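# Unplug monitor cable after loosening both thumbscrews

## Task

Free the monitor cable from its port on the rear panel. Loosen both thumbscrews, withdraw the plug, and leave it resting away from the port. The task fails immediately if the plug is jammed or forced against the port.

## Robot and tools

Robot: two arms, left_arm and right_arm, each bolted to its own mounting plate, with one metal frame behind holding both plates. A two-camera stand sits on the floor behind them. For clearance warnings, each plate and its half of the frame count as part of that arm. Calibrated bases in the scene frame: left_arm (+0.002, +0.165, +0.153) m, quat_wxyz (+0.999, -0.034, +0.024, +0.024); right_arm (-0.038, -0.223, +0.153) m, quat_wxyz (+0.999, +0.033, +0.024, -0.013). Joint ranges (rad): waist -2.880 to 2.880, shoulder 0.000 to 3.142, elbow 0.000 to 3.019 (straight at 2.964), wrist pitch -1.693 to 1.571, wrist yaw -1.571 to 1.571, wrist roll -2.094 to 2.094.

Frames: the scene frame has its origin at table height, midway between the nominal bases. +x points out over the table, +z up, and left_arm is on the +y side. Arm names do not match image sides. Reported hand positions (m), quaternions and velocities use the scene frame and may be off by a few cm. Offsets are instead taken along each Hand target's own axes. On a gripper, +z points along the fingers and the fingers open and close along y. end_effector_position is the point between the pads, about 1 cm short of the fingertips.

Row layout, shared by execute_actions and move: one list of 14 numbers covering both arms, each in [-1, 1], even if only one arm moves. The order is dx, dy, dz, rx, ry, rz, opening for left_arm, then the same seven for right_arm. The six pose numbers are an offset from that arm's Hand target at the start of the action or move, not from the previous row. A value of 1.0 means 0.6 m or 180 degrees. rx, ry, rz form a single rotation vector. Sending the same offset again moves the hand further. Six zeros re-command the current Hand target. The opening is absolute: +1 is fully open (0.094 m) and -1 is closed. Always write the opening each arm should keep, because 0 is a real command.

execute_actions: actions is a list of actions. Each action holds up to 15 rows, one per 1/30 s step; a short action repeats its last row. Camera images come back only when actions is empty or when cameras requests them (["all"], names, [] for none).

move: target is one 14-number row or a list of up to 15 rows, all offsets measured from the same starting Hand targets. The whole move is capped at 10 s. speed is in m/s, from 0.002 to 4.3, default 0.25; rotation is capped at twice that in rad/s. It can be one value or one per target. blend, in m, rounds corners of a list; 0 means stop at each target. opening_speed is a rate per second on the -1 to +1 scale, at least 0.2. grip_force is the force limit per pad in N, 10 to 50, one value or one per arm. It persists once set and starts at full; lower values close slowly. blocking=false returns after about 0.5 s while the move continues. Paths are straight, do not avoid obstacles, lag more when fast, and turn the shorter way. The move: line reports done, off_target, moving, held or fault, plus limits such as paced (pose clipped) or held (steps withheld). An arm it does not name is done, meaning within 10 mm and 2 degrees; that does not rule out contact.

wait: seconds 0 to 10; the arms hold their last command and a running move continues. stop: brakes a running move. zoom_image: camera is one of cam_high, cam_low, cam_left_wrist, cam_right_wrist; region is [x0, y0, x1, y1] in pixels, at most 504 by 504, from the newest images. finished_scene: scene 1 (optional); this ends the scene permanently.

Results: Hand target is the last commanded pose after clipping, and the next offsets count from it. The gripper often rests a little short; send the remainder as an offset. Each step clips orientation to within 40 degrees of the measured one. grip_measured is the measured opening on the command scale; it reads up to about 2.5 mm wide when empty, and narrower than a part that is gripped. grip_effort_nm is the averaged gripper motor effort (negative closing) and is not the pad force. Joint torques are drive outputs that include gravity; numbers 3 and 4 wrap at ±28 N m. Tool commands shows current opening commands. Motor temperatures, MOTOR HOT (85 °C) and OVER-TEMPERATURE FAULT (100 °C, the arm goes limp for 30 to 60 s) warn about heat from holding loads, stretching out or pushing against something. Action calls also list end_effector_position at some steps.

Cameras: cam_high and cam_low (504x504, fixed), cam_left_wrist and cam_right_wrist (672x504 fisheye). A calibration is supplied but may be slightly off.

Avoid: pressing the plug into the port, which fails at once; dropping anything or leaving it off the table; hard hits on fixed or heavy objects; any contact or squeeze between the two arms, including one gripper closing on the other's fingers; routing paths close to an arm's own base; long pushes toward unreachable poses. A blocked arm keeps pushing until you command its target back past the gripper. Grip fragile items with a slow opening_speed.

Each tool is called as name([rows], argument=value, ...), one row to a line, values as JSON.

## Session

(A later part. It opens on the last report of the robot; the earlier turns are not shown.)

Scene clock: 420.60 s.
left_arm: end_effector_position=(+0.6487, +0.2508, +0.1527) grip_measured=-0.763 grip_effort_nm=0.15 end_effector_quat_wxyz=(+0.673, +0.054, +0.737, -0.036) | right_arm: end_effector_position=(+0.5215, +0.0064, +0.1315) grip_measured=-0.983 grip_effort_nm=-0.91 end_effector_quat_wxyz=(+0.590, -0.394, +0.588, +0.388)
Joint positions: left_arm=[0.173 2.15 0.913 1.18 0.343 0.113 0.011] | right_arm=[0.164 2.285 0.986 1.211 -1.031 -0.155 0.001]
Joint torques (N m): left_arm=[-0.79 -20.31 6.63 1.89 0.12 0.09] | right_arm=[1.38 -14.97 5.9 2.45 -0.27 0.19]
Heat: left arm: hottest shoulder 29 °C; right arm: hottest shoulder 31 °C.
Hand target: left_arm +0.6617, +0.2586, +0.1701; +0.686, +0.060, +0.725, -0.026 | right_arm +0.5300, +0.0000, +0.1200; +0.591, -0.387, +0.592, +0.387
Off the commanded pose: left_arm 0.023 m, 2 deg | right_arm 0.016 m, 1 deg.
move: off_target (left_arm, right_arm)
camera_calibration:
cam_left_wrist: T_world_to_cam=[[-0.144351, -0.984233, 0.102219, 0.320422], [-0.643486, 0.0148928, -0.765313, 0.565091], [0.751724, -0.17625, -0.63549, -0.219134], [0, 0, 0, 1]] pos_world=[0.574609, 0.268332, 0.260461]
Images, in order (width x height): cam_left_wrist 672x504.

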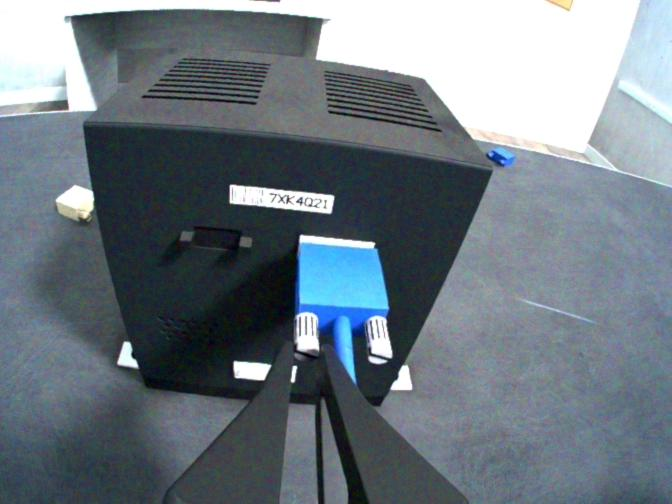

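move([
  [0, 0.0, 0.0050, 0,0,0,-0.76, 0,0,0,0,0,0,-1],
  [0, 0.0, 0.0050, 0,0,0,-0.88, 0,0,0,0,0,0,-1],
], speed=0.05, opening_speed=0.3, cameras=["cam_left_wrist","cam_high"])

zoom_image(camera="cam_left_wrist", region=[250, 280, 390, 385])

zoom_image(camera="cam_high", region=[350, 240, 410, 300])

Scene clock: 424.07 s.
left_arm: end_effector_position=(+0.6511, +0.2510, +0.1535) grip_measured=-0.870 grip_effort_nm=-0.99 end_effector_quat_wxyz=(+0.673, +0.055, +0.737, -0.037) | right_arm: end_effector_position=(+0.5215, +0.0064, +0.1315) grip_measured=-0.983 grip_effort_nm=-0.91 end_effector_quat_wxyz=(+0.590, -0.394, +0.588, +0.388)
Joint positions: left_arm=[0.173 2.15 0.919 1.173 0.345 0.113 0.006] | right_arm=[0.164 2.285 0.986 1.211 -1.031 -0.155 0.001]
Joint torques (N m): left_arm=[-0.91 -20.19 6.78 1.91 -0.02 0.08] | right_arm=[1.26 -14.97 5.9 2.45 -0.27 0.19]
Heat: left arm: hottest shoulder 29 °C; right arm: hottest shoulder 31 °C.
Hand target: left_arm +0.6646, +0.2582, +0.1699; +0.686, +0.060, +0.725, -0.026 | right_arm +0.5300, +0.0000, +0.1200; +0.591, -0.387, +0.592, +0.387
Off the commanded pose: left_arm 0.022 m, 2 deg | right_arm 0.016 m, 1 deg.
move: off_target (left_arm, right_arm); target 2's new opening was sent with left_arm's hand 0.022 m and 2 deg from that target
camera_calibration:
cam_left_wrist: T_world_to_cam=[[-0.146301, -0.983932, 0.102341, 0.322201], [-0.643293, 0.0160353, -0.765452, 0.566782], [0.751512, -0.177821, -0.635303, -0.219909], [0, 0, 0, 1]] pos_world=[0.577009, 0.268831, 0.261161]
Images, in order (width x height): cam_high 504x504, cam_left_wrist 672x504.

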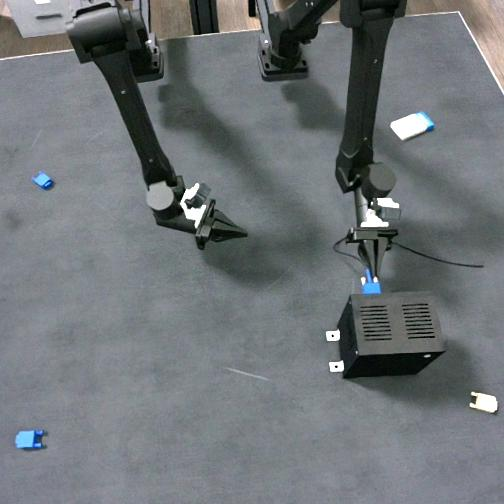

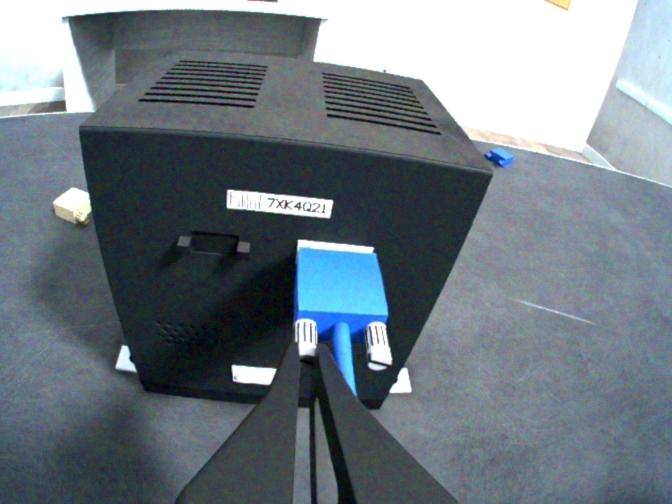

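Scaled by 3.600 from the camera's 672x504 image, which has a finer 960x720 frame.

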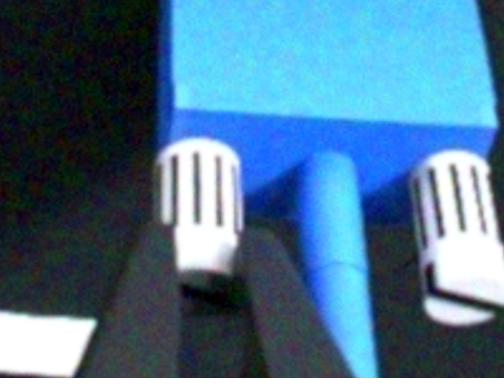

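Scaled by 8.400 from the camera's 504x504 image, which has a finer 720x720 frame.

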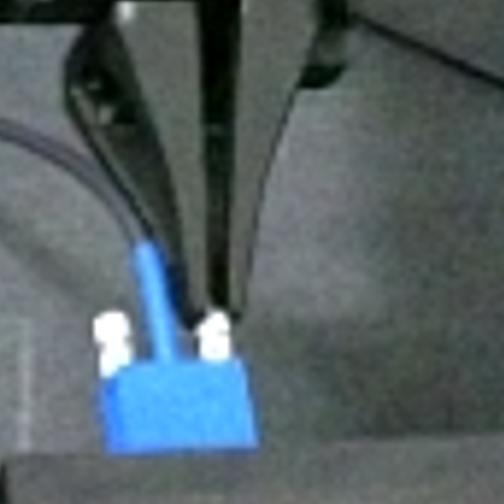

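move(target=[0, 0, 0, 0,0,-0.3333,-0.9, 0,0,0,0,0,0,-1], speed=0.5, cameras=["cam_left_wrist","cam_high","cam_right_wrist"])

zoom_image(camera="cam_left_wrist", region=[250, 280, 390, 385])

zoom_image(camera="cam_high", region=[350, 240, 410, 300])

Scene clock: 427.33 s.
left_arm: end_effector_position=(+0.6510, +0.2515, +0.1535) grip_measured=-0.887 grip_effort_nm=-1.04 end_effector_quat_wxyz=(+0.604, -0.230, +0.702, -0.300) | right_arm: end_effector_position=(+0.5215, +0.0064, +0.1315) grip_measured=-0.983 grip_effort_nm=-0.91 end_effector_quat_wxyz=(+0.590, -0.394, +0.588, +0.388)
Joint positions: left_arm=[0.179 2.15 0.922 1.17 0.365 -0.682 0.005] | right_arm=[0.164 2.285 0.986 1.211 -1.031 -0.155 0.001]
Joint torques (N m): left_arm=[-1.08 -20.6 6.72 1.91 -0.43 -2.23] | right_arm=[1.32 -14.92 5.9 2.45 -0.27 0.19]
Heat: left arm: hottest shoulder 29 °C; right arm: hottest shoulder 31 °C.
Hand target: left_arm +0.6646, +0.2582, +0.1699; +0.581, -0.310, +0.658, -0.366 | right_arm +0.5300, +0.0000, +0.1200; +0.591, -0.387, +0.592, +0.387
Off the commanded pose: left_arm 0.022 m, 13 deg | right_arm 0.016 m, 1 deg.
move: off_target (left_arm, right_arm)
camera_calibration:
cam_left_wrist: T_world_to_cam=[[-0.0460696, -0.623175, 0.780724, 0.0624434], [-0.697147, -0.539697, -0.471924, 0.69652], [0.715446, -0.566021, -0.409581, -0.133242], [0, 0, 0, 1]] pos_world=[0.583781, 0.339405, 0.225381]
cam_right_wrist: T_world_to_cam=[[0.884673, -0.436717, 0.163191, -0.490505], [-0.114376, -0.542646, -0.832138, 0.21127], [0.451964, 0.717505, -0.530014, -0.0452758], [0, 0, 0, 1]] pos_world=[0.478564, -0.0670817, 0.231855]
Images, in order (width x height): cam_high 504x504, cam_left_wrist 672x504, cam_right_wrist 672x504.

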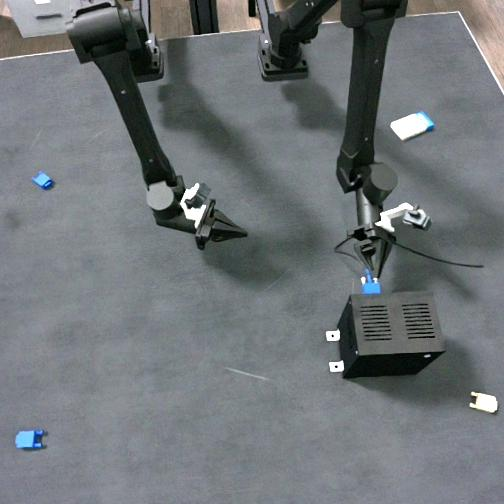

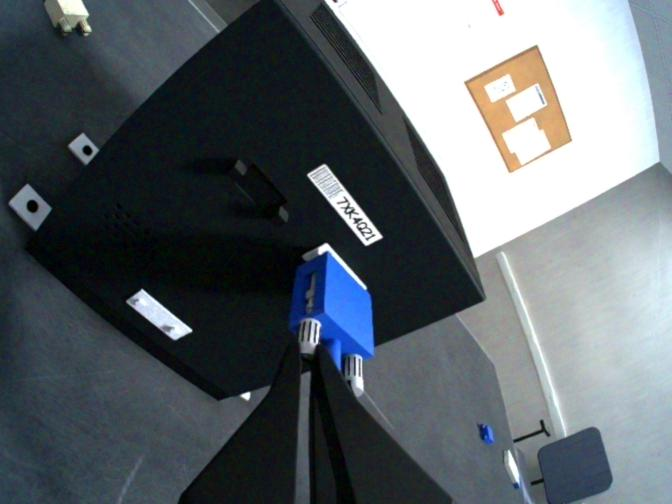

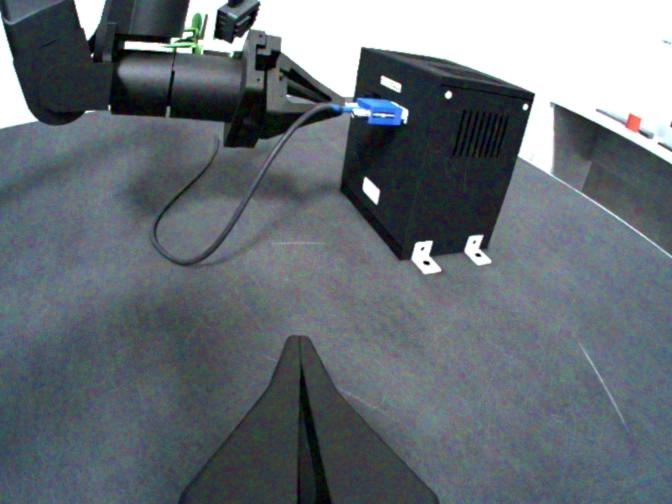

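Scaled by 3.600 from the camera's 672x504 image, which has a finer 960x720 frame.

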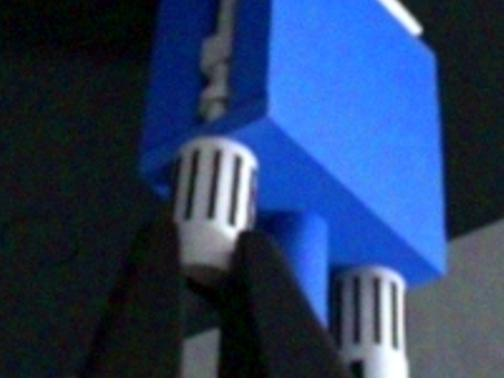

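Scaled by 8.400 from the camera's 504x504 image, which has a finer 720x720 frame.

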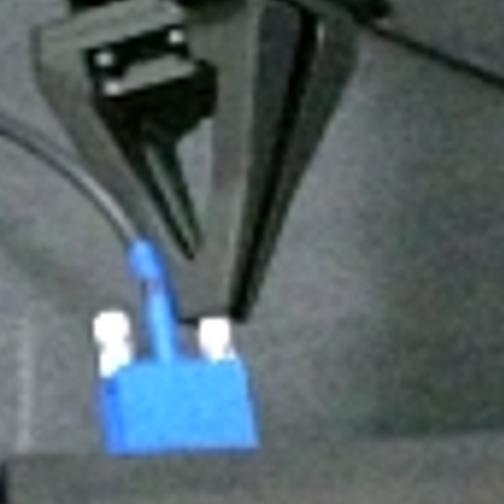

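move([
  [0, 0, 0, 0,0,0.1222,-0.89, 0,0,0,0,0,0,-1],
  [0, 0, 0, 0,0,0.1222,-0.79, 0,0,0,0,0,0,-1],
], speed=0.3, cameras=["cam_left_wrist","cam_high","cam_right_wrist"])

zoom_image(camera="cam_left_wrist", region=[250, 280, 390, 385])

zoom_image(camera="cam_high", region=[350, 240, 410, 300])

Scene clock: 435.20 s.
left_arm: end_effector_position=(+0.6513, +0.2524, +0.1532) grip_measured=-0.793 grip_effort_nm=0.16 end_effector_quat_wxyz=(+0.627, -0.175, +0.718, -0.246) | right_arm: end_effector_position=(+0.5215, +0.0064, +0.1315) grip_measured=-0.983 grip_effort_nm=-0.91 end_effector_quat_wxyz=(+0.590, -0.394, +0.588, +0.388)
Joint positions: left_arm=[0.178 2.15 0.922 1.169 0.353 -0.518 0.01] | right_arm=[0.164 2.285 0.986 1.211 -1.031 -0.155 0.001]
Joint torques (N m): left_arm=[-0.97 -20.25 6.65 2.25 -0.32 -0.2] | right_arm=[1.38 -14.97 5.89 2.44 -0.27 0.19]
Heat: left arm: hottest shoulder 29 °C; right arm: hottest shoulder 31 °C.
Hand target: left_arm +0.6646, +0.2583, +0.1699; +0.640, -0.179, +0.705, -0.248 | right_arm +0.5300, +0.0000, +0.1200; +0.591, -0.387, +0.592, +0.387
Off the commanded pose: left_arm 0.022 m, 2 deg | right_arm 0.016 m, 1 deg.
move: off_target (left_arm, right_arm); target 2's new opening was sent with left_arm's hand 0.022 m and 2 deg from that target
camera_calibration:
cam_left_wrist: T_world_to_cam=[[-0.0651895, -0.741196, 0.668116, 0.122809], [-0.688991, -0.450892, -0.567439, 0.684083], [0.721832, -0.497317, -0.481284, -0.143597], [0, 0, 0, 1]] pos_world=[0.582986, 0.32806, 0.237014]
cam_right_wrist: T_world_to_cam=[[0.884673, -0.436717, 0.163191, -0.490505], [-0.114376, -0.542646, -0.832138, 0.21127], [0.451964, 0.717505, -0.530014, -0.0452758], [0, 0, 0, 1]] pos_world=[0.478564, -0.0670817, 0.231855]
Images, in order (width x height): cam_high 504x504, cam_left_wrist 672x504, cam_right_wrist 672x504.

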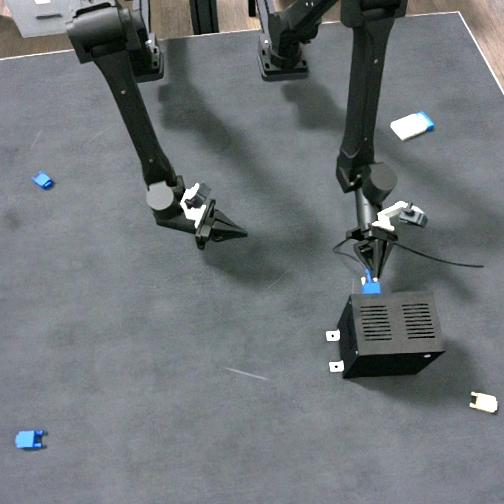

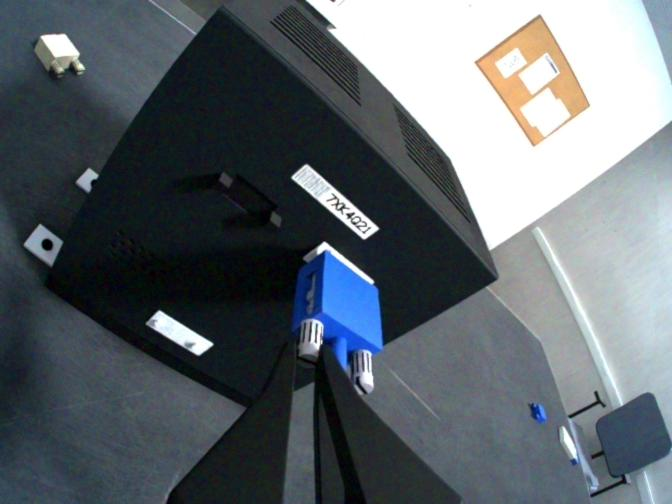

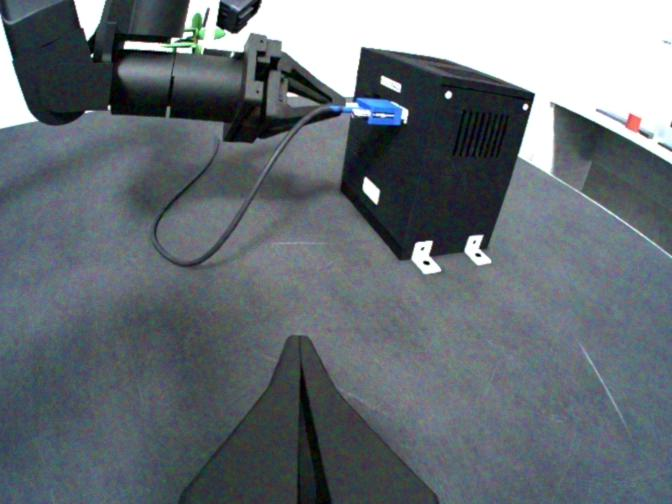

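Scaled by 3.600 from the camera's 672x504 image, which has a finer 960x720 frame.

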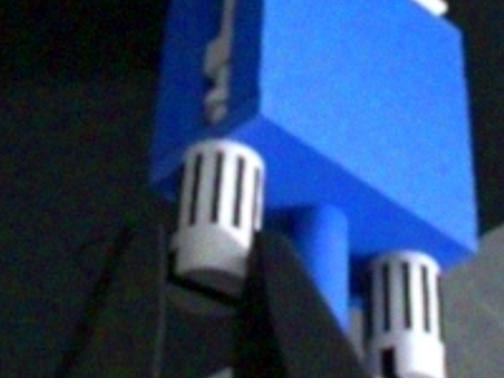

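Scaled by 8.400 from the camera's 504x504 image, which has a finer 720x720 frame.

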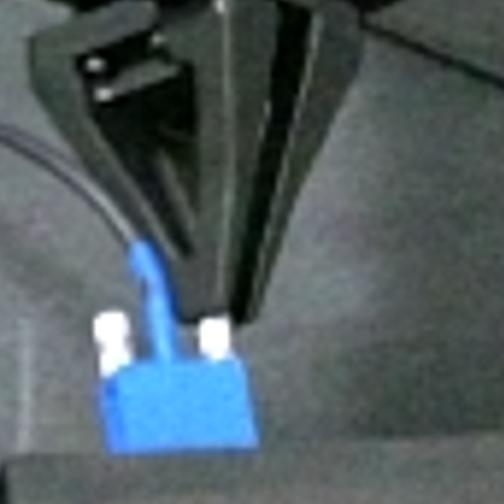

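move([
  [0, 0, 0, 0,0,0.3944,-0.79, 0,0,0,0,0,0,-1],
  [0, 0, 0, 0,0,0.3944,-0.9, 0,0,0,0,0,0,-1],
], speed=0.5, cameras=["cam_left_wrist","cam_high"])

zoom_image(camera="cam_left_wrist", region=[250, 280, 390, 385])

zoom_image(camera="cam_high", region=[350, 240, 410, 300])

Scene clock: 440.43 s.
left_arm: end_effector_position=(+0.6519, +0.2509, +0.1533) grip_measured=-0.864 grip_effort_nm=-1.00 end_effector_quat_wxyz=(+0.656, +0.262, +0.691, +0.154) | right_arm: end_effector_position=(+0.5215, +0.0064, +0.1315) grip_measured=-0.983 grip_effort_nm=-0.91 end_effector_quat_wxyz=(+0.590, -0.394, +0.588, +0.388)
Joint positions: left_arm=[0.173 2.15 0.922 1.169 0.346 0.688 0.006] | right_arm=[0.164 2.285 0.986 1.211 -1.031 -0.155 0.001]
Joint torques (N m): left_arm=[-0.67 -20.19 6.64 2.13 -0.04 -0.01] | right_arm=[1.32 -14.97 5.9 2.44 -0.27 0.19]
Heat: left arm: hottest shoulder 29 °C; right arm: hottest shoulder 31 °C.
Hand target: left_arm +0.6646, +0.2582, +0.1699; +0.665, +0.264, +0.678, +0.169 | right_arm +0.5300, +0.0000, +0.1200; +0.591, -0.387, +0.592, +0.387
Off the commanded pose: left_arm 0.022 m, 3 deg | right_arm 0.016 m, 1 deg.
move: off_target (left_arm, right_arm); target 2's new opening was sent with left_arm's hand 0.022 m and 3 deg from that target
camera_calibration:
cam_left_wrist: T_world_to_cam=[[-0.185327, -0.87287, -0.451389, 0.404638], [-0.576278, 0.468606, -0.669561, 0.39522], [0.795963, 0.136038, -0.589861, -0.335317], [0, 0, 0, 1]] pos_world=[0.569647, 0.213609, 0.249483]
Images, in order (width x height): cam_high 504x504, cam_left_wrist 672x504.

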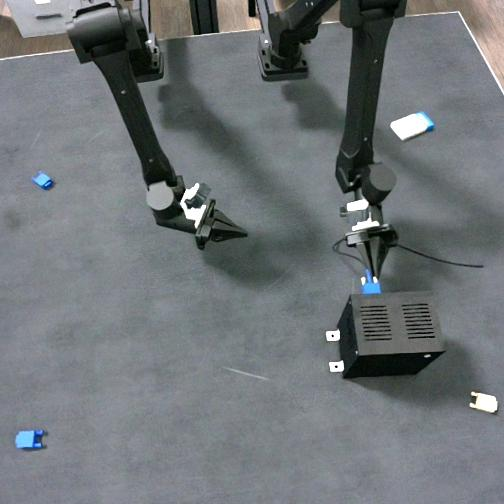

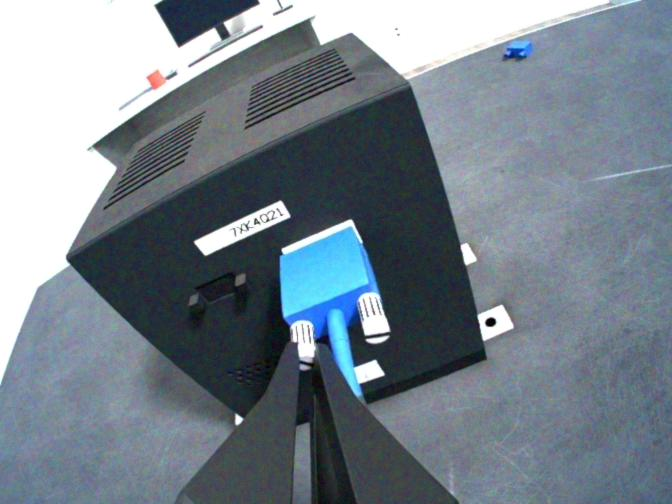

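Scaled by 3.600 from the camera's 672x504 image, which has a finer 960x720 frame.

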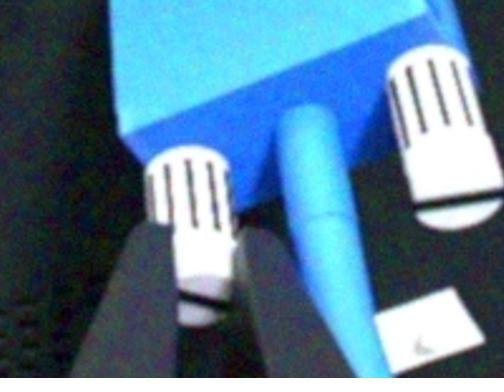

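Scaled by 8.400 from the camera's 504x504 image, which has a finer 720x720 frame.

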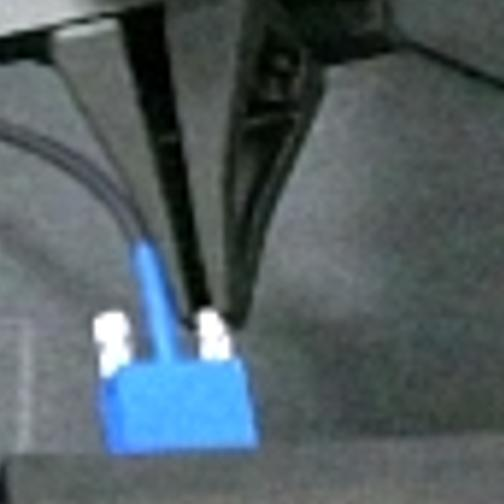

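move([
  [0, 0, 0, 0,0,-0.3833,-0.9, 0,0,0,0,0,0,-1],
  [0, 0, 0, 0,0,-0.3833,-0.75, 0,0,0,0,0,0,-1],
  [0, 0, -0.05, 0,0,-0.3833,-0.75, 0,0,0,0,0,0,-1],
], speed=[0.5,0.5,0.08], cameras=["cam_left_wrist","cam_high"])

zoom_image(camera="cam_left_wrist", region=[250, 240, 390, 380])

zoom_image(camera="cam_high", region=[350, 240, 410, 300])

Scene clock: 451.87 s.
left_arm: end_effector_position=(+0.6337, +0.2585, +0.1537) grip_measured=-0.753 grip_effort_nm=0.15 end_effector_quat_wxyz=(+0.631, -0.168, +0.721, -0.234) | right_arm: end_effector_position=(+0.5215, +0.0064, +0.1315) grip_measured=-0.983 grip_effort_nm=-0.91 end_effector_quat_wxyz=(+0.590, -0.394, +0.588, +0.388)
Joint positions: left_arm=[0.195 2.133 0.873 1.198 0.363 -0.488 0.012] | right_arm=[0.164 2.285 0.986 1.211 -1.031 -0.155 0.001]
Joint torques (N m): left_arm=[-0.91 -20.6 3.52 3.26 0.1 -0.15] | right_arm=[1.26 -14.86 5.9 2.43 -0.27 0.19]
Heat: left arm: hottest shoulder 30 °C; right arm: hottest shoulder 31 °C.
Hand target: left_arm +0.6349, +0.2617, +0.1716; +0.644, -0.167, +0.708, -0.237 | right_arm +0.5300, +0.0000, +0.1200; +0.591, -0.387, +0.592, +0.387
Off the commanded pose: left_arm 0.018 m, 2 deg | right_arm 0.016 m, 1 deg.
move: off_target (left_arm, right_arm); target 2's new opening was sent with left_arm's hand 0.022 m and 2 deg from that target
camera_calibration:
cam_left_wrist: T_world_to_cam=[[-0.0617598, -0.76017, 0.646783, 0.1318], [-0.685851, -0.438466, -0.580824, 0.671722], [0.725117, -0.479468, -0.494283, -0.13232], [0, 0, 0, 1]] pos_world=[0.564789, 0.331274, 0.239503]
Images, in order (width x height): cam_high 504x504, cam_left_wrist 672x504.

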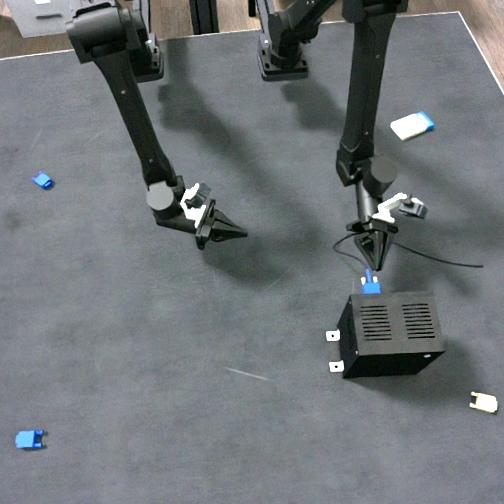

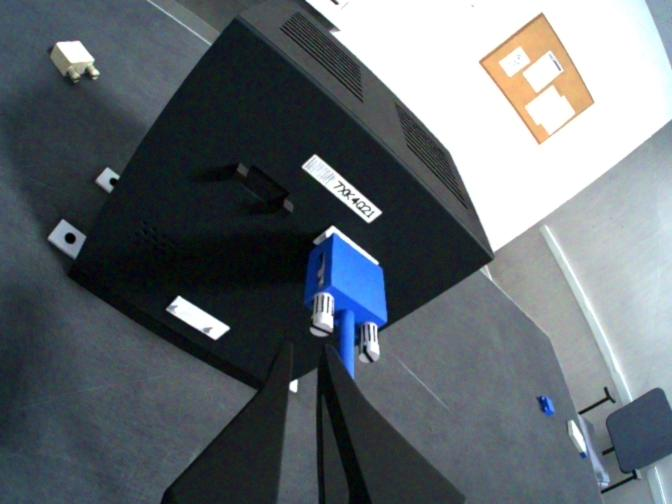

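Scaled by 3.600 from the camera's 672x504 image, which has a finer 960x720 frame.

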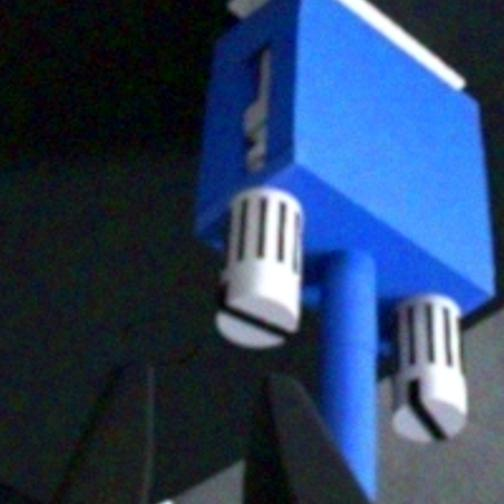

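Scaled by 8.400 from the camera's 504x504 image, which has a finer 720x720 frame.

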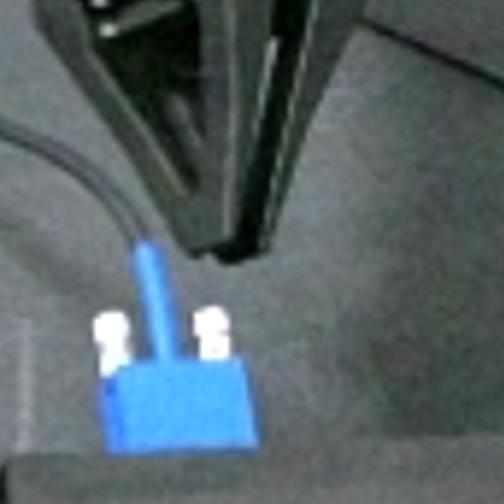

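move(target=[0.0348, 0.0088, -0.0033, 0,0,0.4556,-0.75, 0,0,0,0,0,0,-1], speed=0.5)

Scene clock: 474.93 s.
left_arm: end_effector_position=(+0.6345, +0.2600, +0.1656) grip_measured=-0.753 grip_effort_nm=0.15 end_effector_quat_wxyz=(+0.647, +0.332, +0.641, +0.244) | right_arm: end_effector_position=(+0.5215, +0.0064, +0.1315) grip_measured=-0.983 grip_effort_nm=-0.91 end_effector_quat_wxyz=(+0.590, -0.394, +0.588, +0.388)
Joint positions: left_arm=[0.195 2.136 0.873 1.257 0.359 0.915 0.012] | right_arm=[0.164 2.285 0.986 1.211 -1.031 -0.155 0.001]
Joint torques (N m): left_arm=[-1.67 -16.32 3.34 3.07 -0.09 -0.03] | right_arm=[1.32 -14.92 5.9 2.45 -0.27 0.19]
Heat: left arm: hottest shoulder 30 °C; right arm: hottest shoulder 31 °C.
Hand target: left_arm +0.6309, +0.2551, +0.1516; +0.641, +0.339, +0.644, +0.244 | right_arm +0.5300, +0.0000, +0.1200; +0.591, -0.387, +0.592, +0.387
Off the commanded pose: left_arm 0.015 m, 1 deg | right_arm 0.016 m, 1 deg.
move: off_target (left_arm, right_arm)

move(target=[0.0028, -0.0240, 0, 0,0,0,-0.78, 0,0,0,0,0,0,-1], speed=0.08, cameras=["cam_left_wrist","cam_high"])

zoom_image(camera="cam_left_wrist", region=[250, 260, 390, 400])

zoom_image(camera="cam_high", region=[350, 240, 410, 300])

Scene clock: 478.17 s.
left_arm: end_effector_position=(+0.6324, +0.2523, +0.1516) grip_measured=-0.777 grip_effort_nm=-0.17 end_effector_quat_wxyz=(+0.645, +0.333, +0.644, +0.243) | right_arm: end_effector_position=(+0.5215, +0.0064, +0.1315) grip_measured=-0.983 grip_effort_nm=-0.91 end_effector_quat_wxyz=(+0.590, -0.394, +0.588, +0.388)
Joint positions: left_arm=[0.182 2.171 0.873 1.285 0.344 0.915 0.01] | right_arm=[0.164 2.285 0.986 1.211 -1.031 -0.155 0.001]
Joint torques (N m): left_arm=[-1.73 -16.32 3.19 3.23 -0.07 -0.04] | right_arm=[1.32 -14.92 5.89 2.47 -0.27 0.19]
Heat: left arm: hottest shoulder 30 °C; right arm: hottest shoulder 31 °C.
Hand target: left_arm +0.6292, +0.2470, +0.1395; +0.641, +0.339, +0.644, +0.244 | right_arm +0.5300, +0.0000, +0.1200; +0.591, -0.387, +0.592, +0.387
Off the commanded pose: left_arm 0.013 m, 1 deg | right_arm 0.016 m, 1 deg.
move: off_target (left_arm, right_arm)
camera_calibration:
cam_left_wrist: T_world_to_cam=[[-0.147601, -0.740805, -0.655303, 0.375168], [-0.529145, 0.61891, -0.580479, 0.30102], [0.835595, 0.261071, -0.483345, -0.393759], [0, 0, 0, 1]] pos_world=[0.543682, 0.194421, 0.230263]
Images, in order (width x height): cam_high 504x504, cam_left_wrist 672x504.

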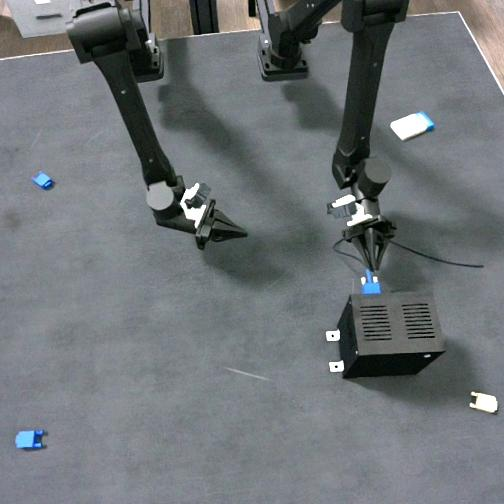

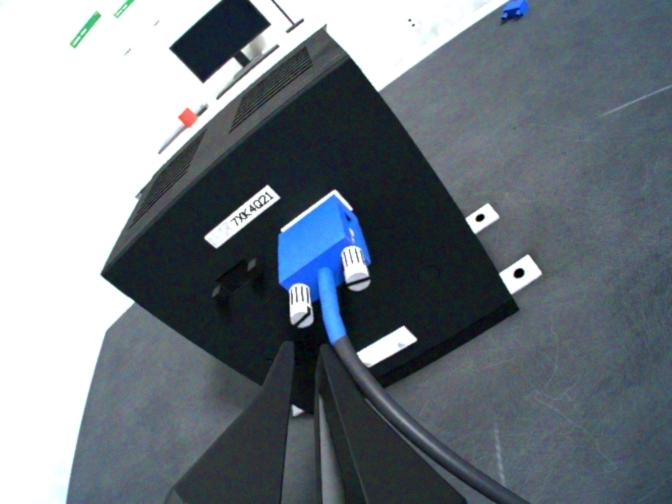

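Scaled by 3.600 from the camera's 672x504 image, which has a finer 960x720 frame.

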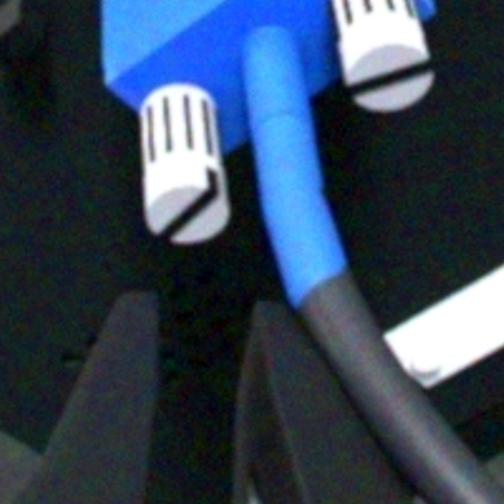

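Scaled by 8.400 from the camera's 504x504 image, which has a finer 720x720 frame.

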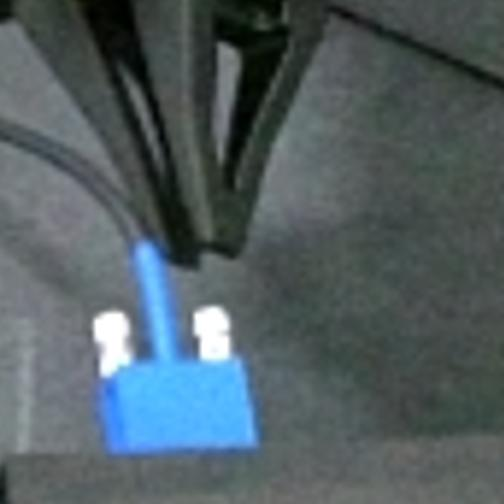

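move(target=[-0.0043, 0.0093, 0.0450, 0,0,0,-0.74, 0,0,0,0,0,0,-1], speed=0.08, cameras=["cam_left_wrist"])

zoom_image(camera="cam_left_wrist", region=[250, 260, 390, 400])

Scene clock: 483.27 s.
left_arm: end_effector_position=(+0.6490, +0.2504, +0.1573) grip_measured=-0.743 grip_effort_nm=0.15 end_effector_quat_wxyz=(+0.647, +0.331, +0.641, +0.247) | right_arm: end_effector_position=(+0.5215, +0.0064, +0.1315) grip_measured=-0.983 grip_effort_nm=-0.91 end_effector_quat_wxyz=(+0.590, -0.394, +0.588, +0.388)
Joint positions: left_arm=[0.168 2.172 0.915 1.254 0.326 0.915 0.012] | right_arm=[0.164 2.285 0.986 1.211 -1.031 -0.155 0.001]
Joint torques (N m): left_arm=[-1.67 -16.38 6.15 1.65 -0.02 -0.04] | right_arm=[1.38 -14.92 5.91 2.44 -0.27 0.19]
Heat: left arm: hottest shoulder 30 °C; right arm: hottest shoulder 31 °C.
Hand target: left_arm +0.6566, +0.2454, +0.1439; +0.641, +0.339, +0.644, +0.244 | right_arm +0.5300, +0.0000, +0.1200; +0.591, -0.387, +0.592, +0.387
Off the commanded pose: left_arm 0.016 m, 1 deg | right_arm 0.016 m, 1 deg.
move: off_target (left_arm, right_arm)
camera_calibration:
cam_left_wrist: T_world_to_cam=[[-0.138508, -0.739917, -0.658285, 0.374285], [-0.52701, 0.617833, -0.583561, 0.313612], [0.838497, 0.266095, -0.475518, -0.408668], [0, 0, 0, 1]] pos_world=[0.559785, 0.191925, 0.235069]
Images, in order (width x height): cam_left_wrist 672x504.

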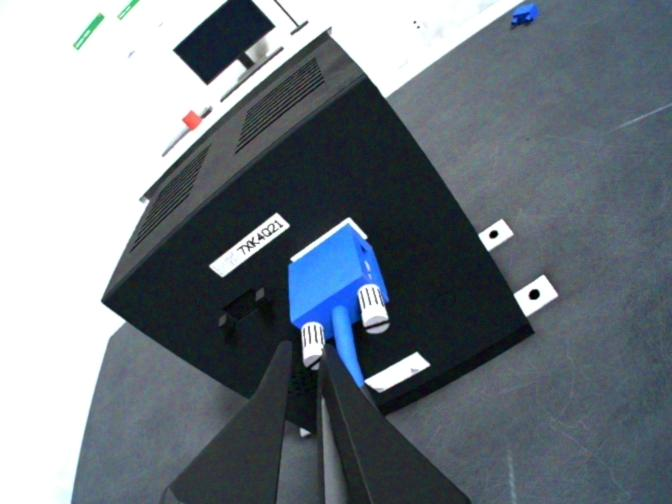

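Scaled by 3.600 from the camera's 672x504 image, which has a finer 960x720 frame.

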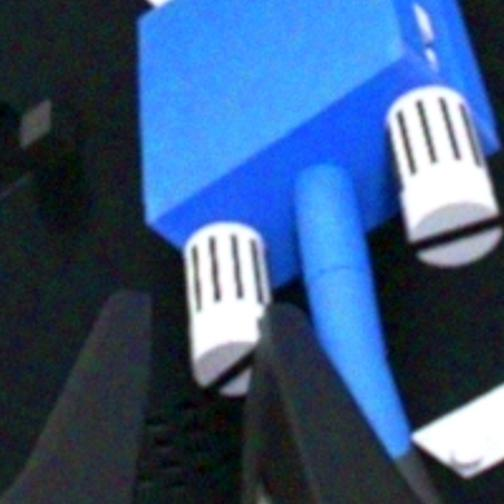

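move(target=[0.0070, -0.0060, 0.0, 0,0,0,-0.72, 0,0,0,0,0,0,-1], speed=0.05, cameras=["cam_left_wrist"])

zoom_image(camera="cam_left_wrist", region=[250, 260, 390, 400])

Scene clock: 485.83 s.
left_arm: end_effector_position=(+0.6489, +0.2505, +0.1571) grip_measured=-0.724 grip_effort_nm=0.17 end_effector_quat_wxyz=(+0.646, +0.331, +0.642, +0.247) | right_arm: end_effector_position=(+0.5215, +0.0064, +0.1315) grip_measured=-0.983 grip_effort_nm=-0.91 end_effector_quat_wxyz=(+0.590, -0.394, +0.588, +0.388)
Joint positions: left_arm=[0.168 2.172 0.915 1.254 0.325 0.915 0.013] | right_arm=[0.164 2.285 0.986 1.211 -1.031 -0.155 0.001]
Joint torques (N m): left_arm=[-1.79 -15.33 6.5 2.17 0.09 -0.04] | right_arm=[1.32 -14.92 5.9 2.45 -0.27 0.19]
Heat: left arm: hottest shoulder 30 °C; right arm: hottest shoulder 31 °C.
Hand target: left_arm +0.6564, +0.2462, +0.1385; +0.641, +0.339, +0.644, +0.244 | right_arm +0.5300, +0.0000, +0.1200; +0.591, -0.387, +0.592, +0.387
Off the commanded pose: left_arm 0.020 m, 1 deg | right_arm 0.016 m, 1 deg.
move: off_target (left_arm, right_arm)
camera_calibration:
cam_left_wrist: T_world_to_cam=[[-0.138272, -0.74005, -0.658185, 0.374111], [-0.527738, 0.617417, -0.583343, 0.313922], [0.838077, 0.266689, -0.475924, -0.408658], [0, 0, 0, 1]] pos_world=[0.559884, 0.192025, 0.234869]
Images, in order (width x height): cam_left_wrist 672x504.

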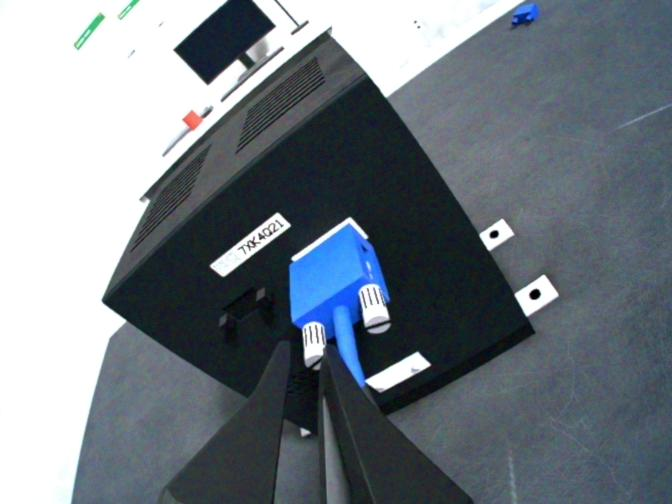

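Scaled by 3.600 from the camera's 672x504 image, which has a finer 960x720 frame.

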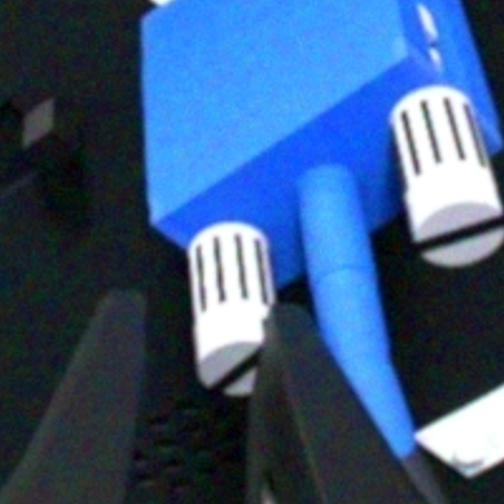

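move(target=[0.0, 0.0, 0.0, 0,0,0,-0.79, 0,0,0,0,0,0,-1], speed=0.05, cameras=["cam_left_wrist","cam_right_wrist"])

zoom_image(camera="cam_left_wrist", region=[250, 260, 390, 400])

zoom_image(camera="cam_right_wrist", region=[290, 70, 410, 150])

Scene clock: 489.83 s.
left_arm: end_effector_position=(+0.6487, +0.2502, +0.1555) grip_measured=-0.787 grip_effort_nm=-0.15 end_effector_quat_wxyz=(+0.646, +0.331, +0.642, +0.246) | right_arm: end_effector_position=(+0.5215, +0.0064, +0.1315) grip_measured=-0.983 grip_effort_nm=-0.91 end_effector_quat_wxyz=(+0.590, -0.394, +0.588, +0.388)
Joint positions: left_arm=[0.168 2.175 0.915 1.254 0.326 0.915 0.01] | right_arm=[0.164 2.285 0.986 1.211 -1.031 -0.155 0.001]
Joint torques (N m): left_arm=[-1.67 -15.44 6.49 2.21 0.05 -0.03] | right_arm=[1.38 -14.92 5.89 2.44 -0.27 0.18]
Heat: left arm: hottest shoulder 30 °C; right arm: hottest shoulder 31 °C.
Hand target: left_arm +0.6563, +0.2462, +0.1384; +0.641, +0.339, +0.644, +0.244 | right_arm +0.5300, +0.0000, +0.1200; +0.591, -0.387, +0.592, +0.387
Off the commanded pose: left_arm 0.019 m, 1 deg | right_arm 0.016 m, 1 deg.
move: off_target (left_arm, right_arm)
camera_calibration:
cam_left_wrist: T_world_to_cam=[[-0.140604, -0.740249, -0.657466, 0.374268], [-0.528237, 0.617738, -0.582551, 0.313266], [0.837374, 0.265389, -0.477883, -0.408039], [0, 0, 0, 1]] pos_world=[0.559784, 0.191824, 0.233567]
cam_right_wrist: T_world_to_cam=[[0.884673, -0.436717, 0.163191, -0.490505], [-0.114376, -0.542646, -0.832138, 0.21127], [0.451964, 0.717505, -0.530014, -0.0452758], [0, 0, 0, 1]] pos_world=[0.478564, -0.0670817, 0.231855]
Images, in order (width x height): cam_left_wrist 672x504, cam_right_wrist 672x504.

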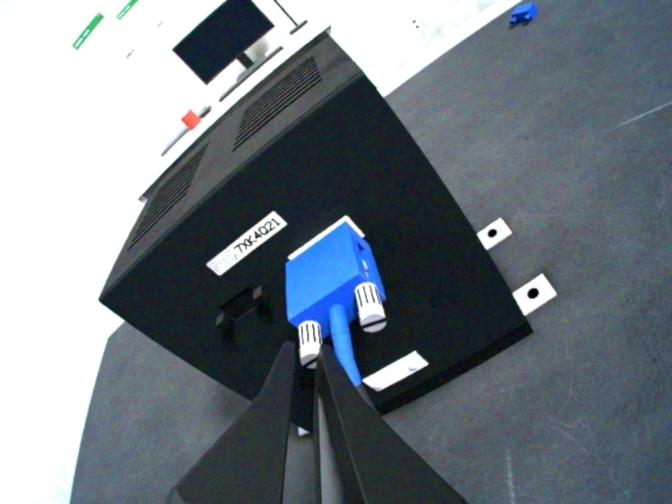

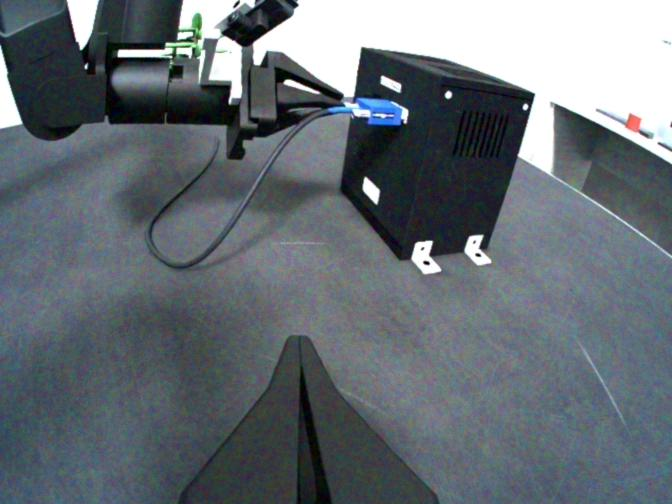

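Scaled by 3.600 from the camera's 672x504 image, which has a finer 960x720 frame.

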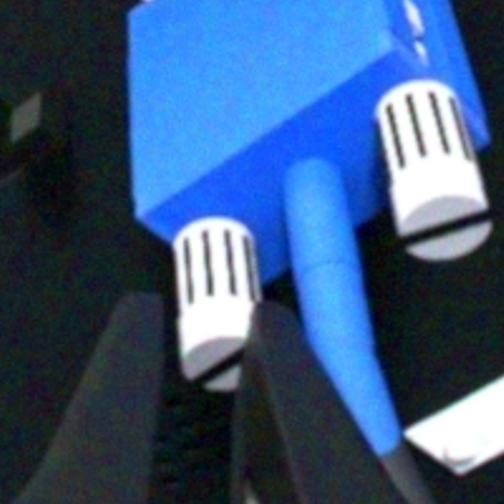

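Scaled by 4.200 from the camera's 672x504 image, which has a finer 960x720 frame.

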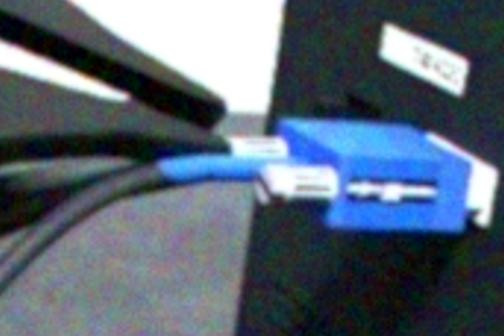

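move([
  [0,0,-0.05, 0,0,0,-0.79, 0,0,0,0,0,0,-1],
  [0,0,-0.058, 0,0,-0.7556,-0.5, 0,0,0,0,0,0,-1],
], speed=[0.1,0.5], cameras=["cam_left_wrist","cam_high","cam_right_wrist"])

zoom_image(camera="cam_left_wrist", region=[220, 240, 400, 400])

Scene clock: 508.13 s.
left_arm: end_effector_position=(+0.6256, +0.2494, +0.1469) grip_measured=-0.504 grip_effort_nm=0.15 end_effector_quat_wxyz=(+0.469, -0.466, +0.559, -0.501) | right_arm: end_effector_position=(+0.5215, +0.0064, +0.1315) grip_measured=-0.983 grip_effort_nm=-0.91 end_effector_quat_wxyz=(+0.590, -0.394, +0.588, +0.388)
Joint positions: left_arm=[0.182 2.175 0.856 1.297 0.35 -1.431 0.023] | right_arm=[0.164 2.285 0.986 1.211 -1.031 -0.155 0.001]
Joint torques (N m): left_arm=[-0.85 -17.2 2.89 3.3 0.07 -0.07] | right_arm=[1.32 -14.92 5.89 2.47 -0.27 0.19]
Heat: left arm: hottest shoulder 29 °C; right arm: hottest shoulder 31 °C.
Hand target: left_arm +0.6218, +0.2504, +0.1405; +0.466, -0.470, +0.555, -0.503 | right_arm +0.5300, +0.0000, +0.1200; +0.591, -0.387, +0.592, +0.387
Off the commanded pose: left_arm 0.008 m, 1 deg | right_arm 0.016 m, 1 deg.
move: off_target (right_arm)
camera_calibration:
cam_left_wrist: T_world_to_cam=[[0.0370768, 0.0572161, 0.997673, -0.188395], [-0.66128, -0.747103, 0.0674214, 0.624562], [0.749223, -0.662241, 0.0101356, -0.177807], [0, 0, 0, 1]] pos_world=[0.553213, 0.359641, 0.14765]
cam_right_wrist: T_world_to_cam=[[0.884673, -0.436717, 0.163191, -0.490505], [-0.114376, -0.542646, -0.832138, 0.21127], [0.451964, 0.717505, -0.530014, -0.0452758], [0, 0, 0, 1]] pos_world=[0.478564, -0.0670817, 0.231855]
Images, in order (width x height): cam_high 504x504, cam_left_wrist 672x504, cam_right_wrist 672x504.

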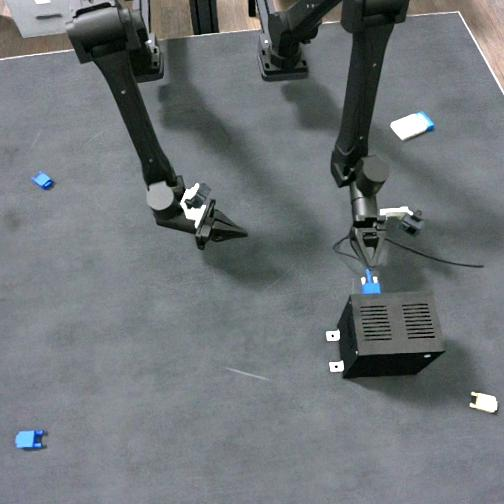

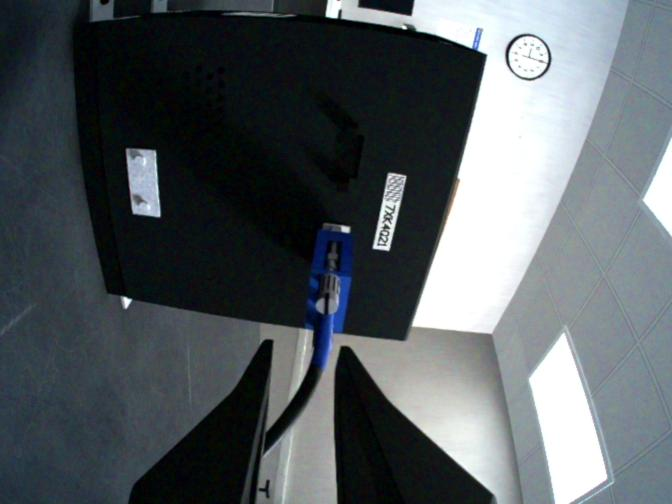

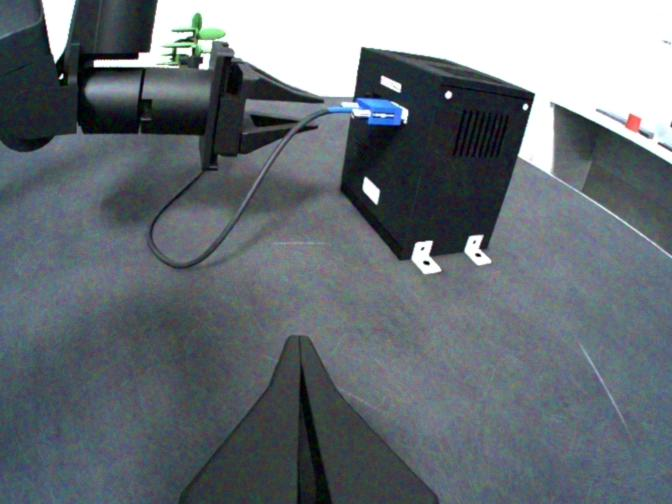

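Scaled by 2.800 from the camera's 672x504 image, which has a finer 960x720 frame.

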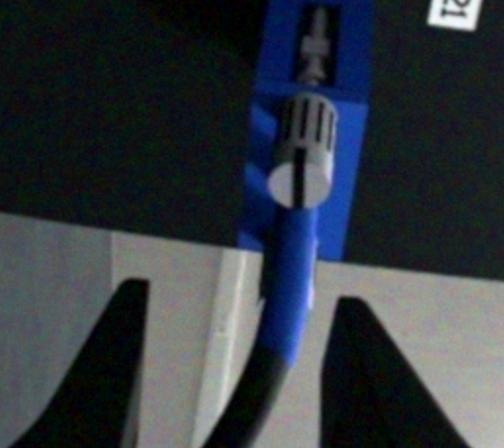

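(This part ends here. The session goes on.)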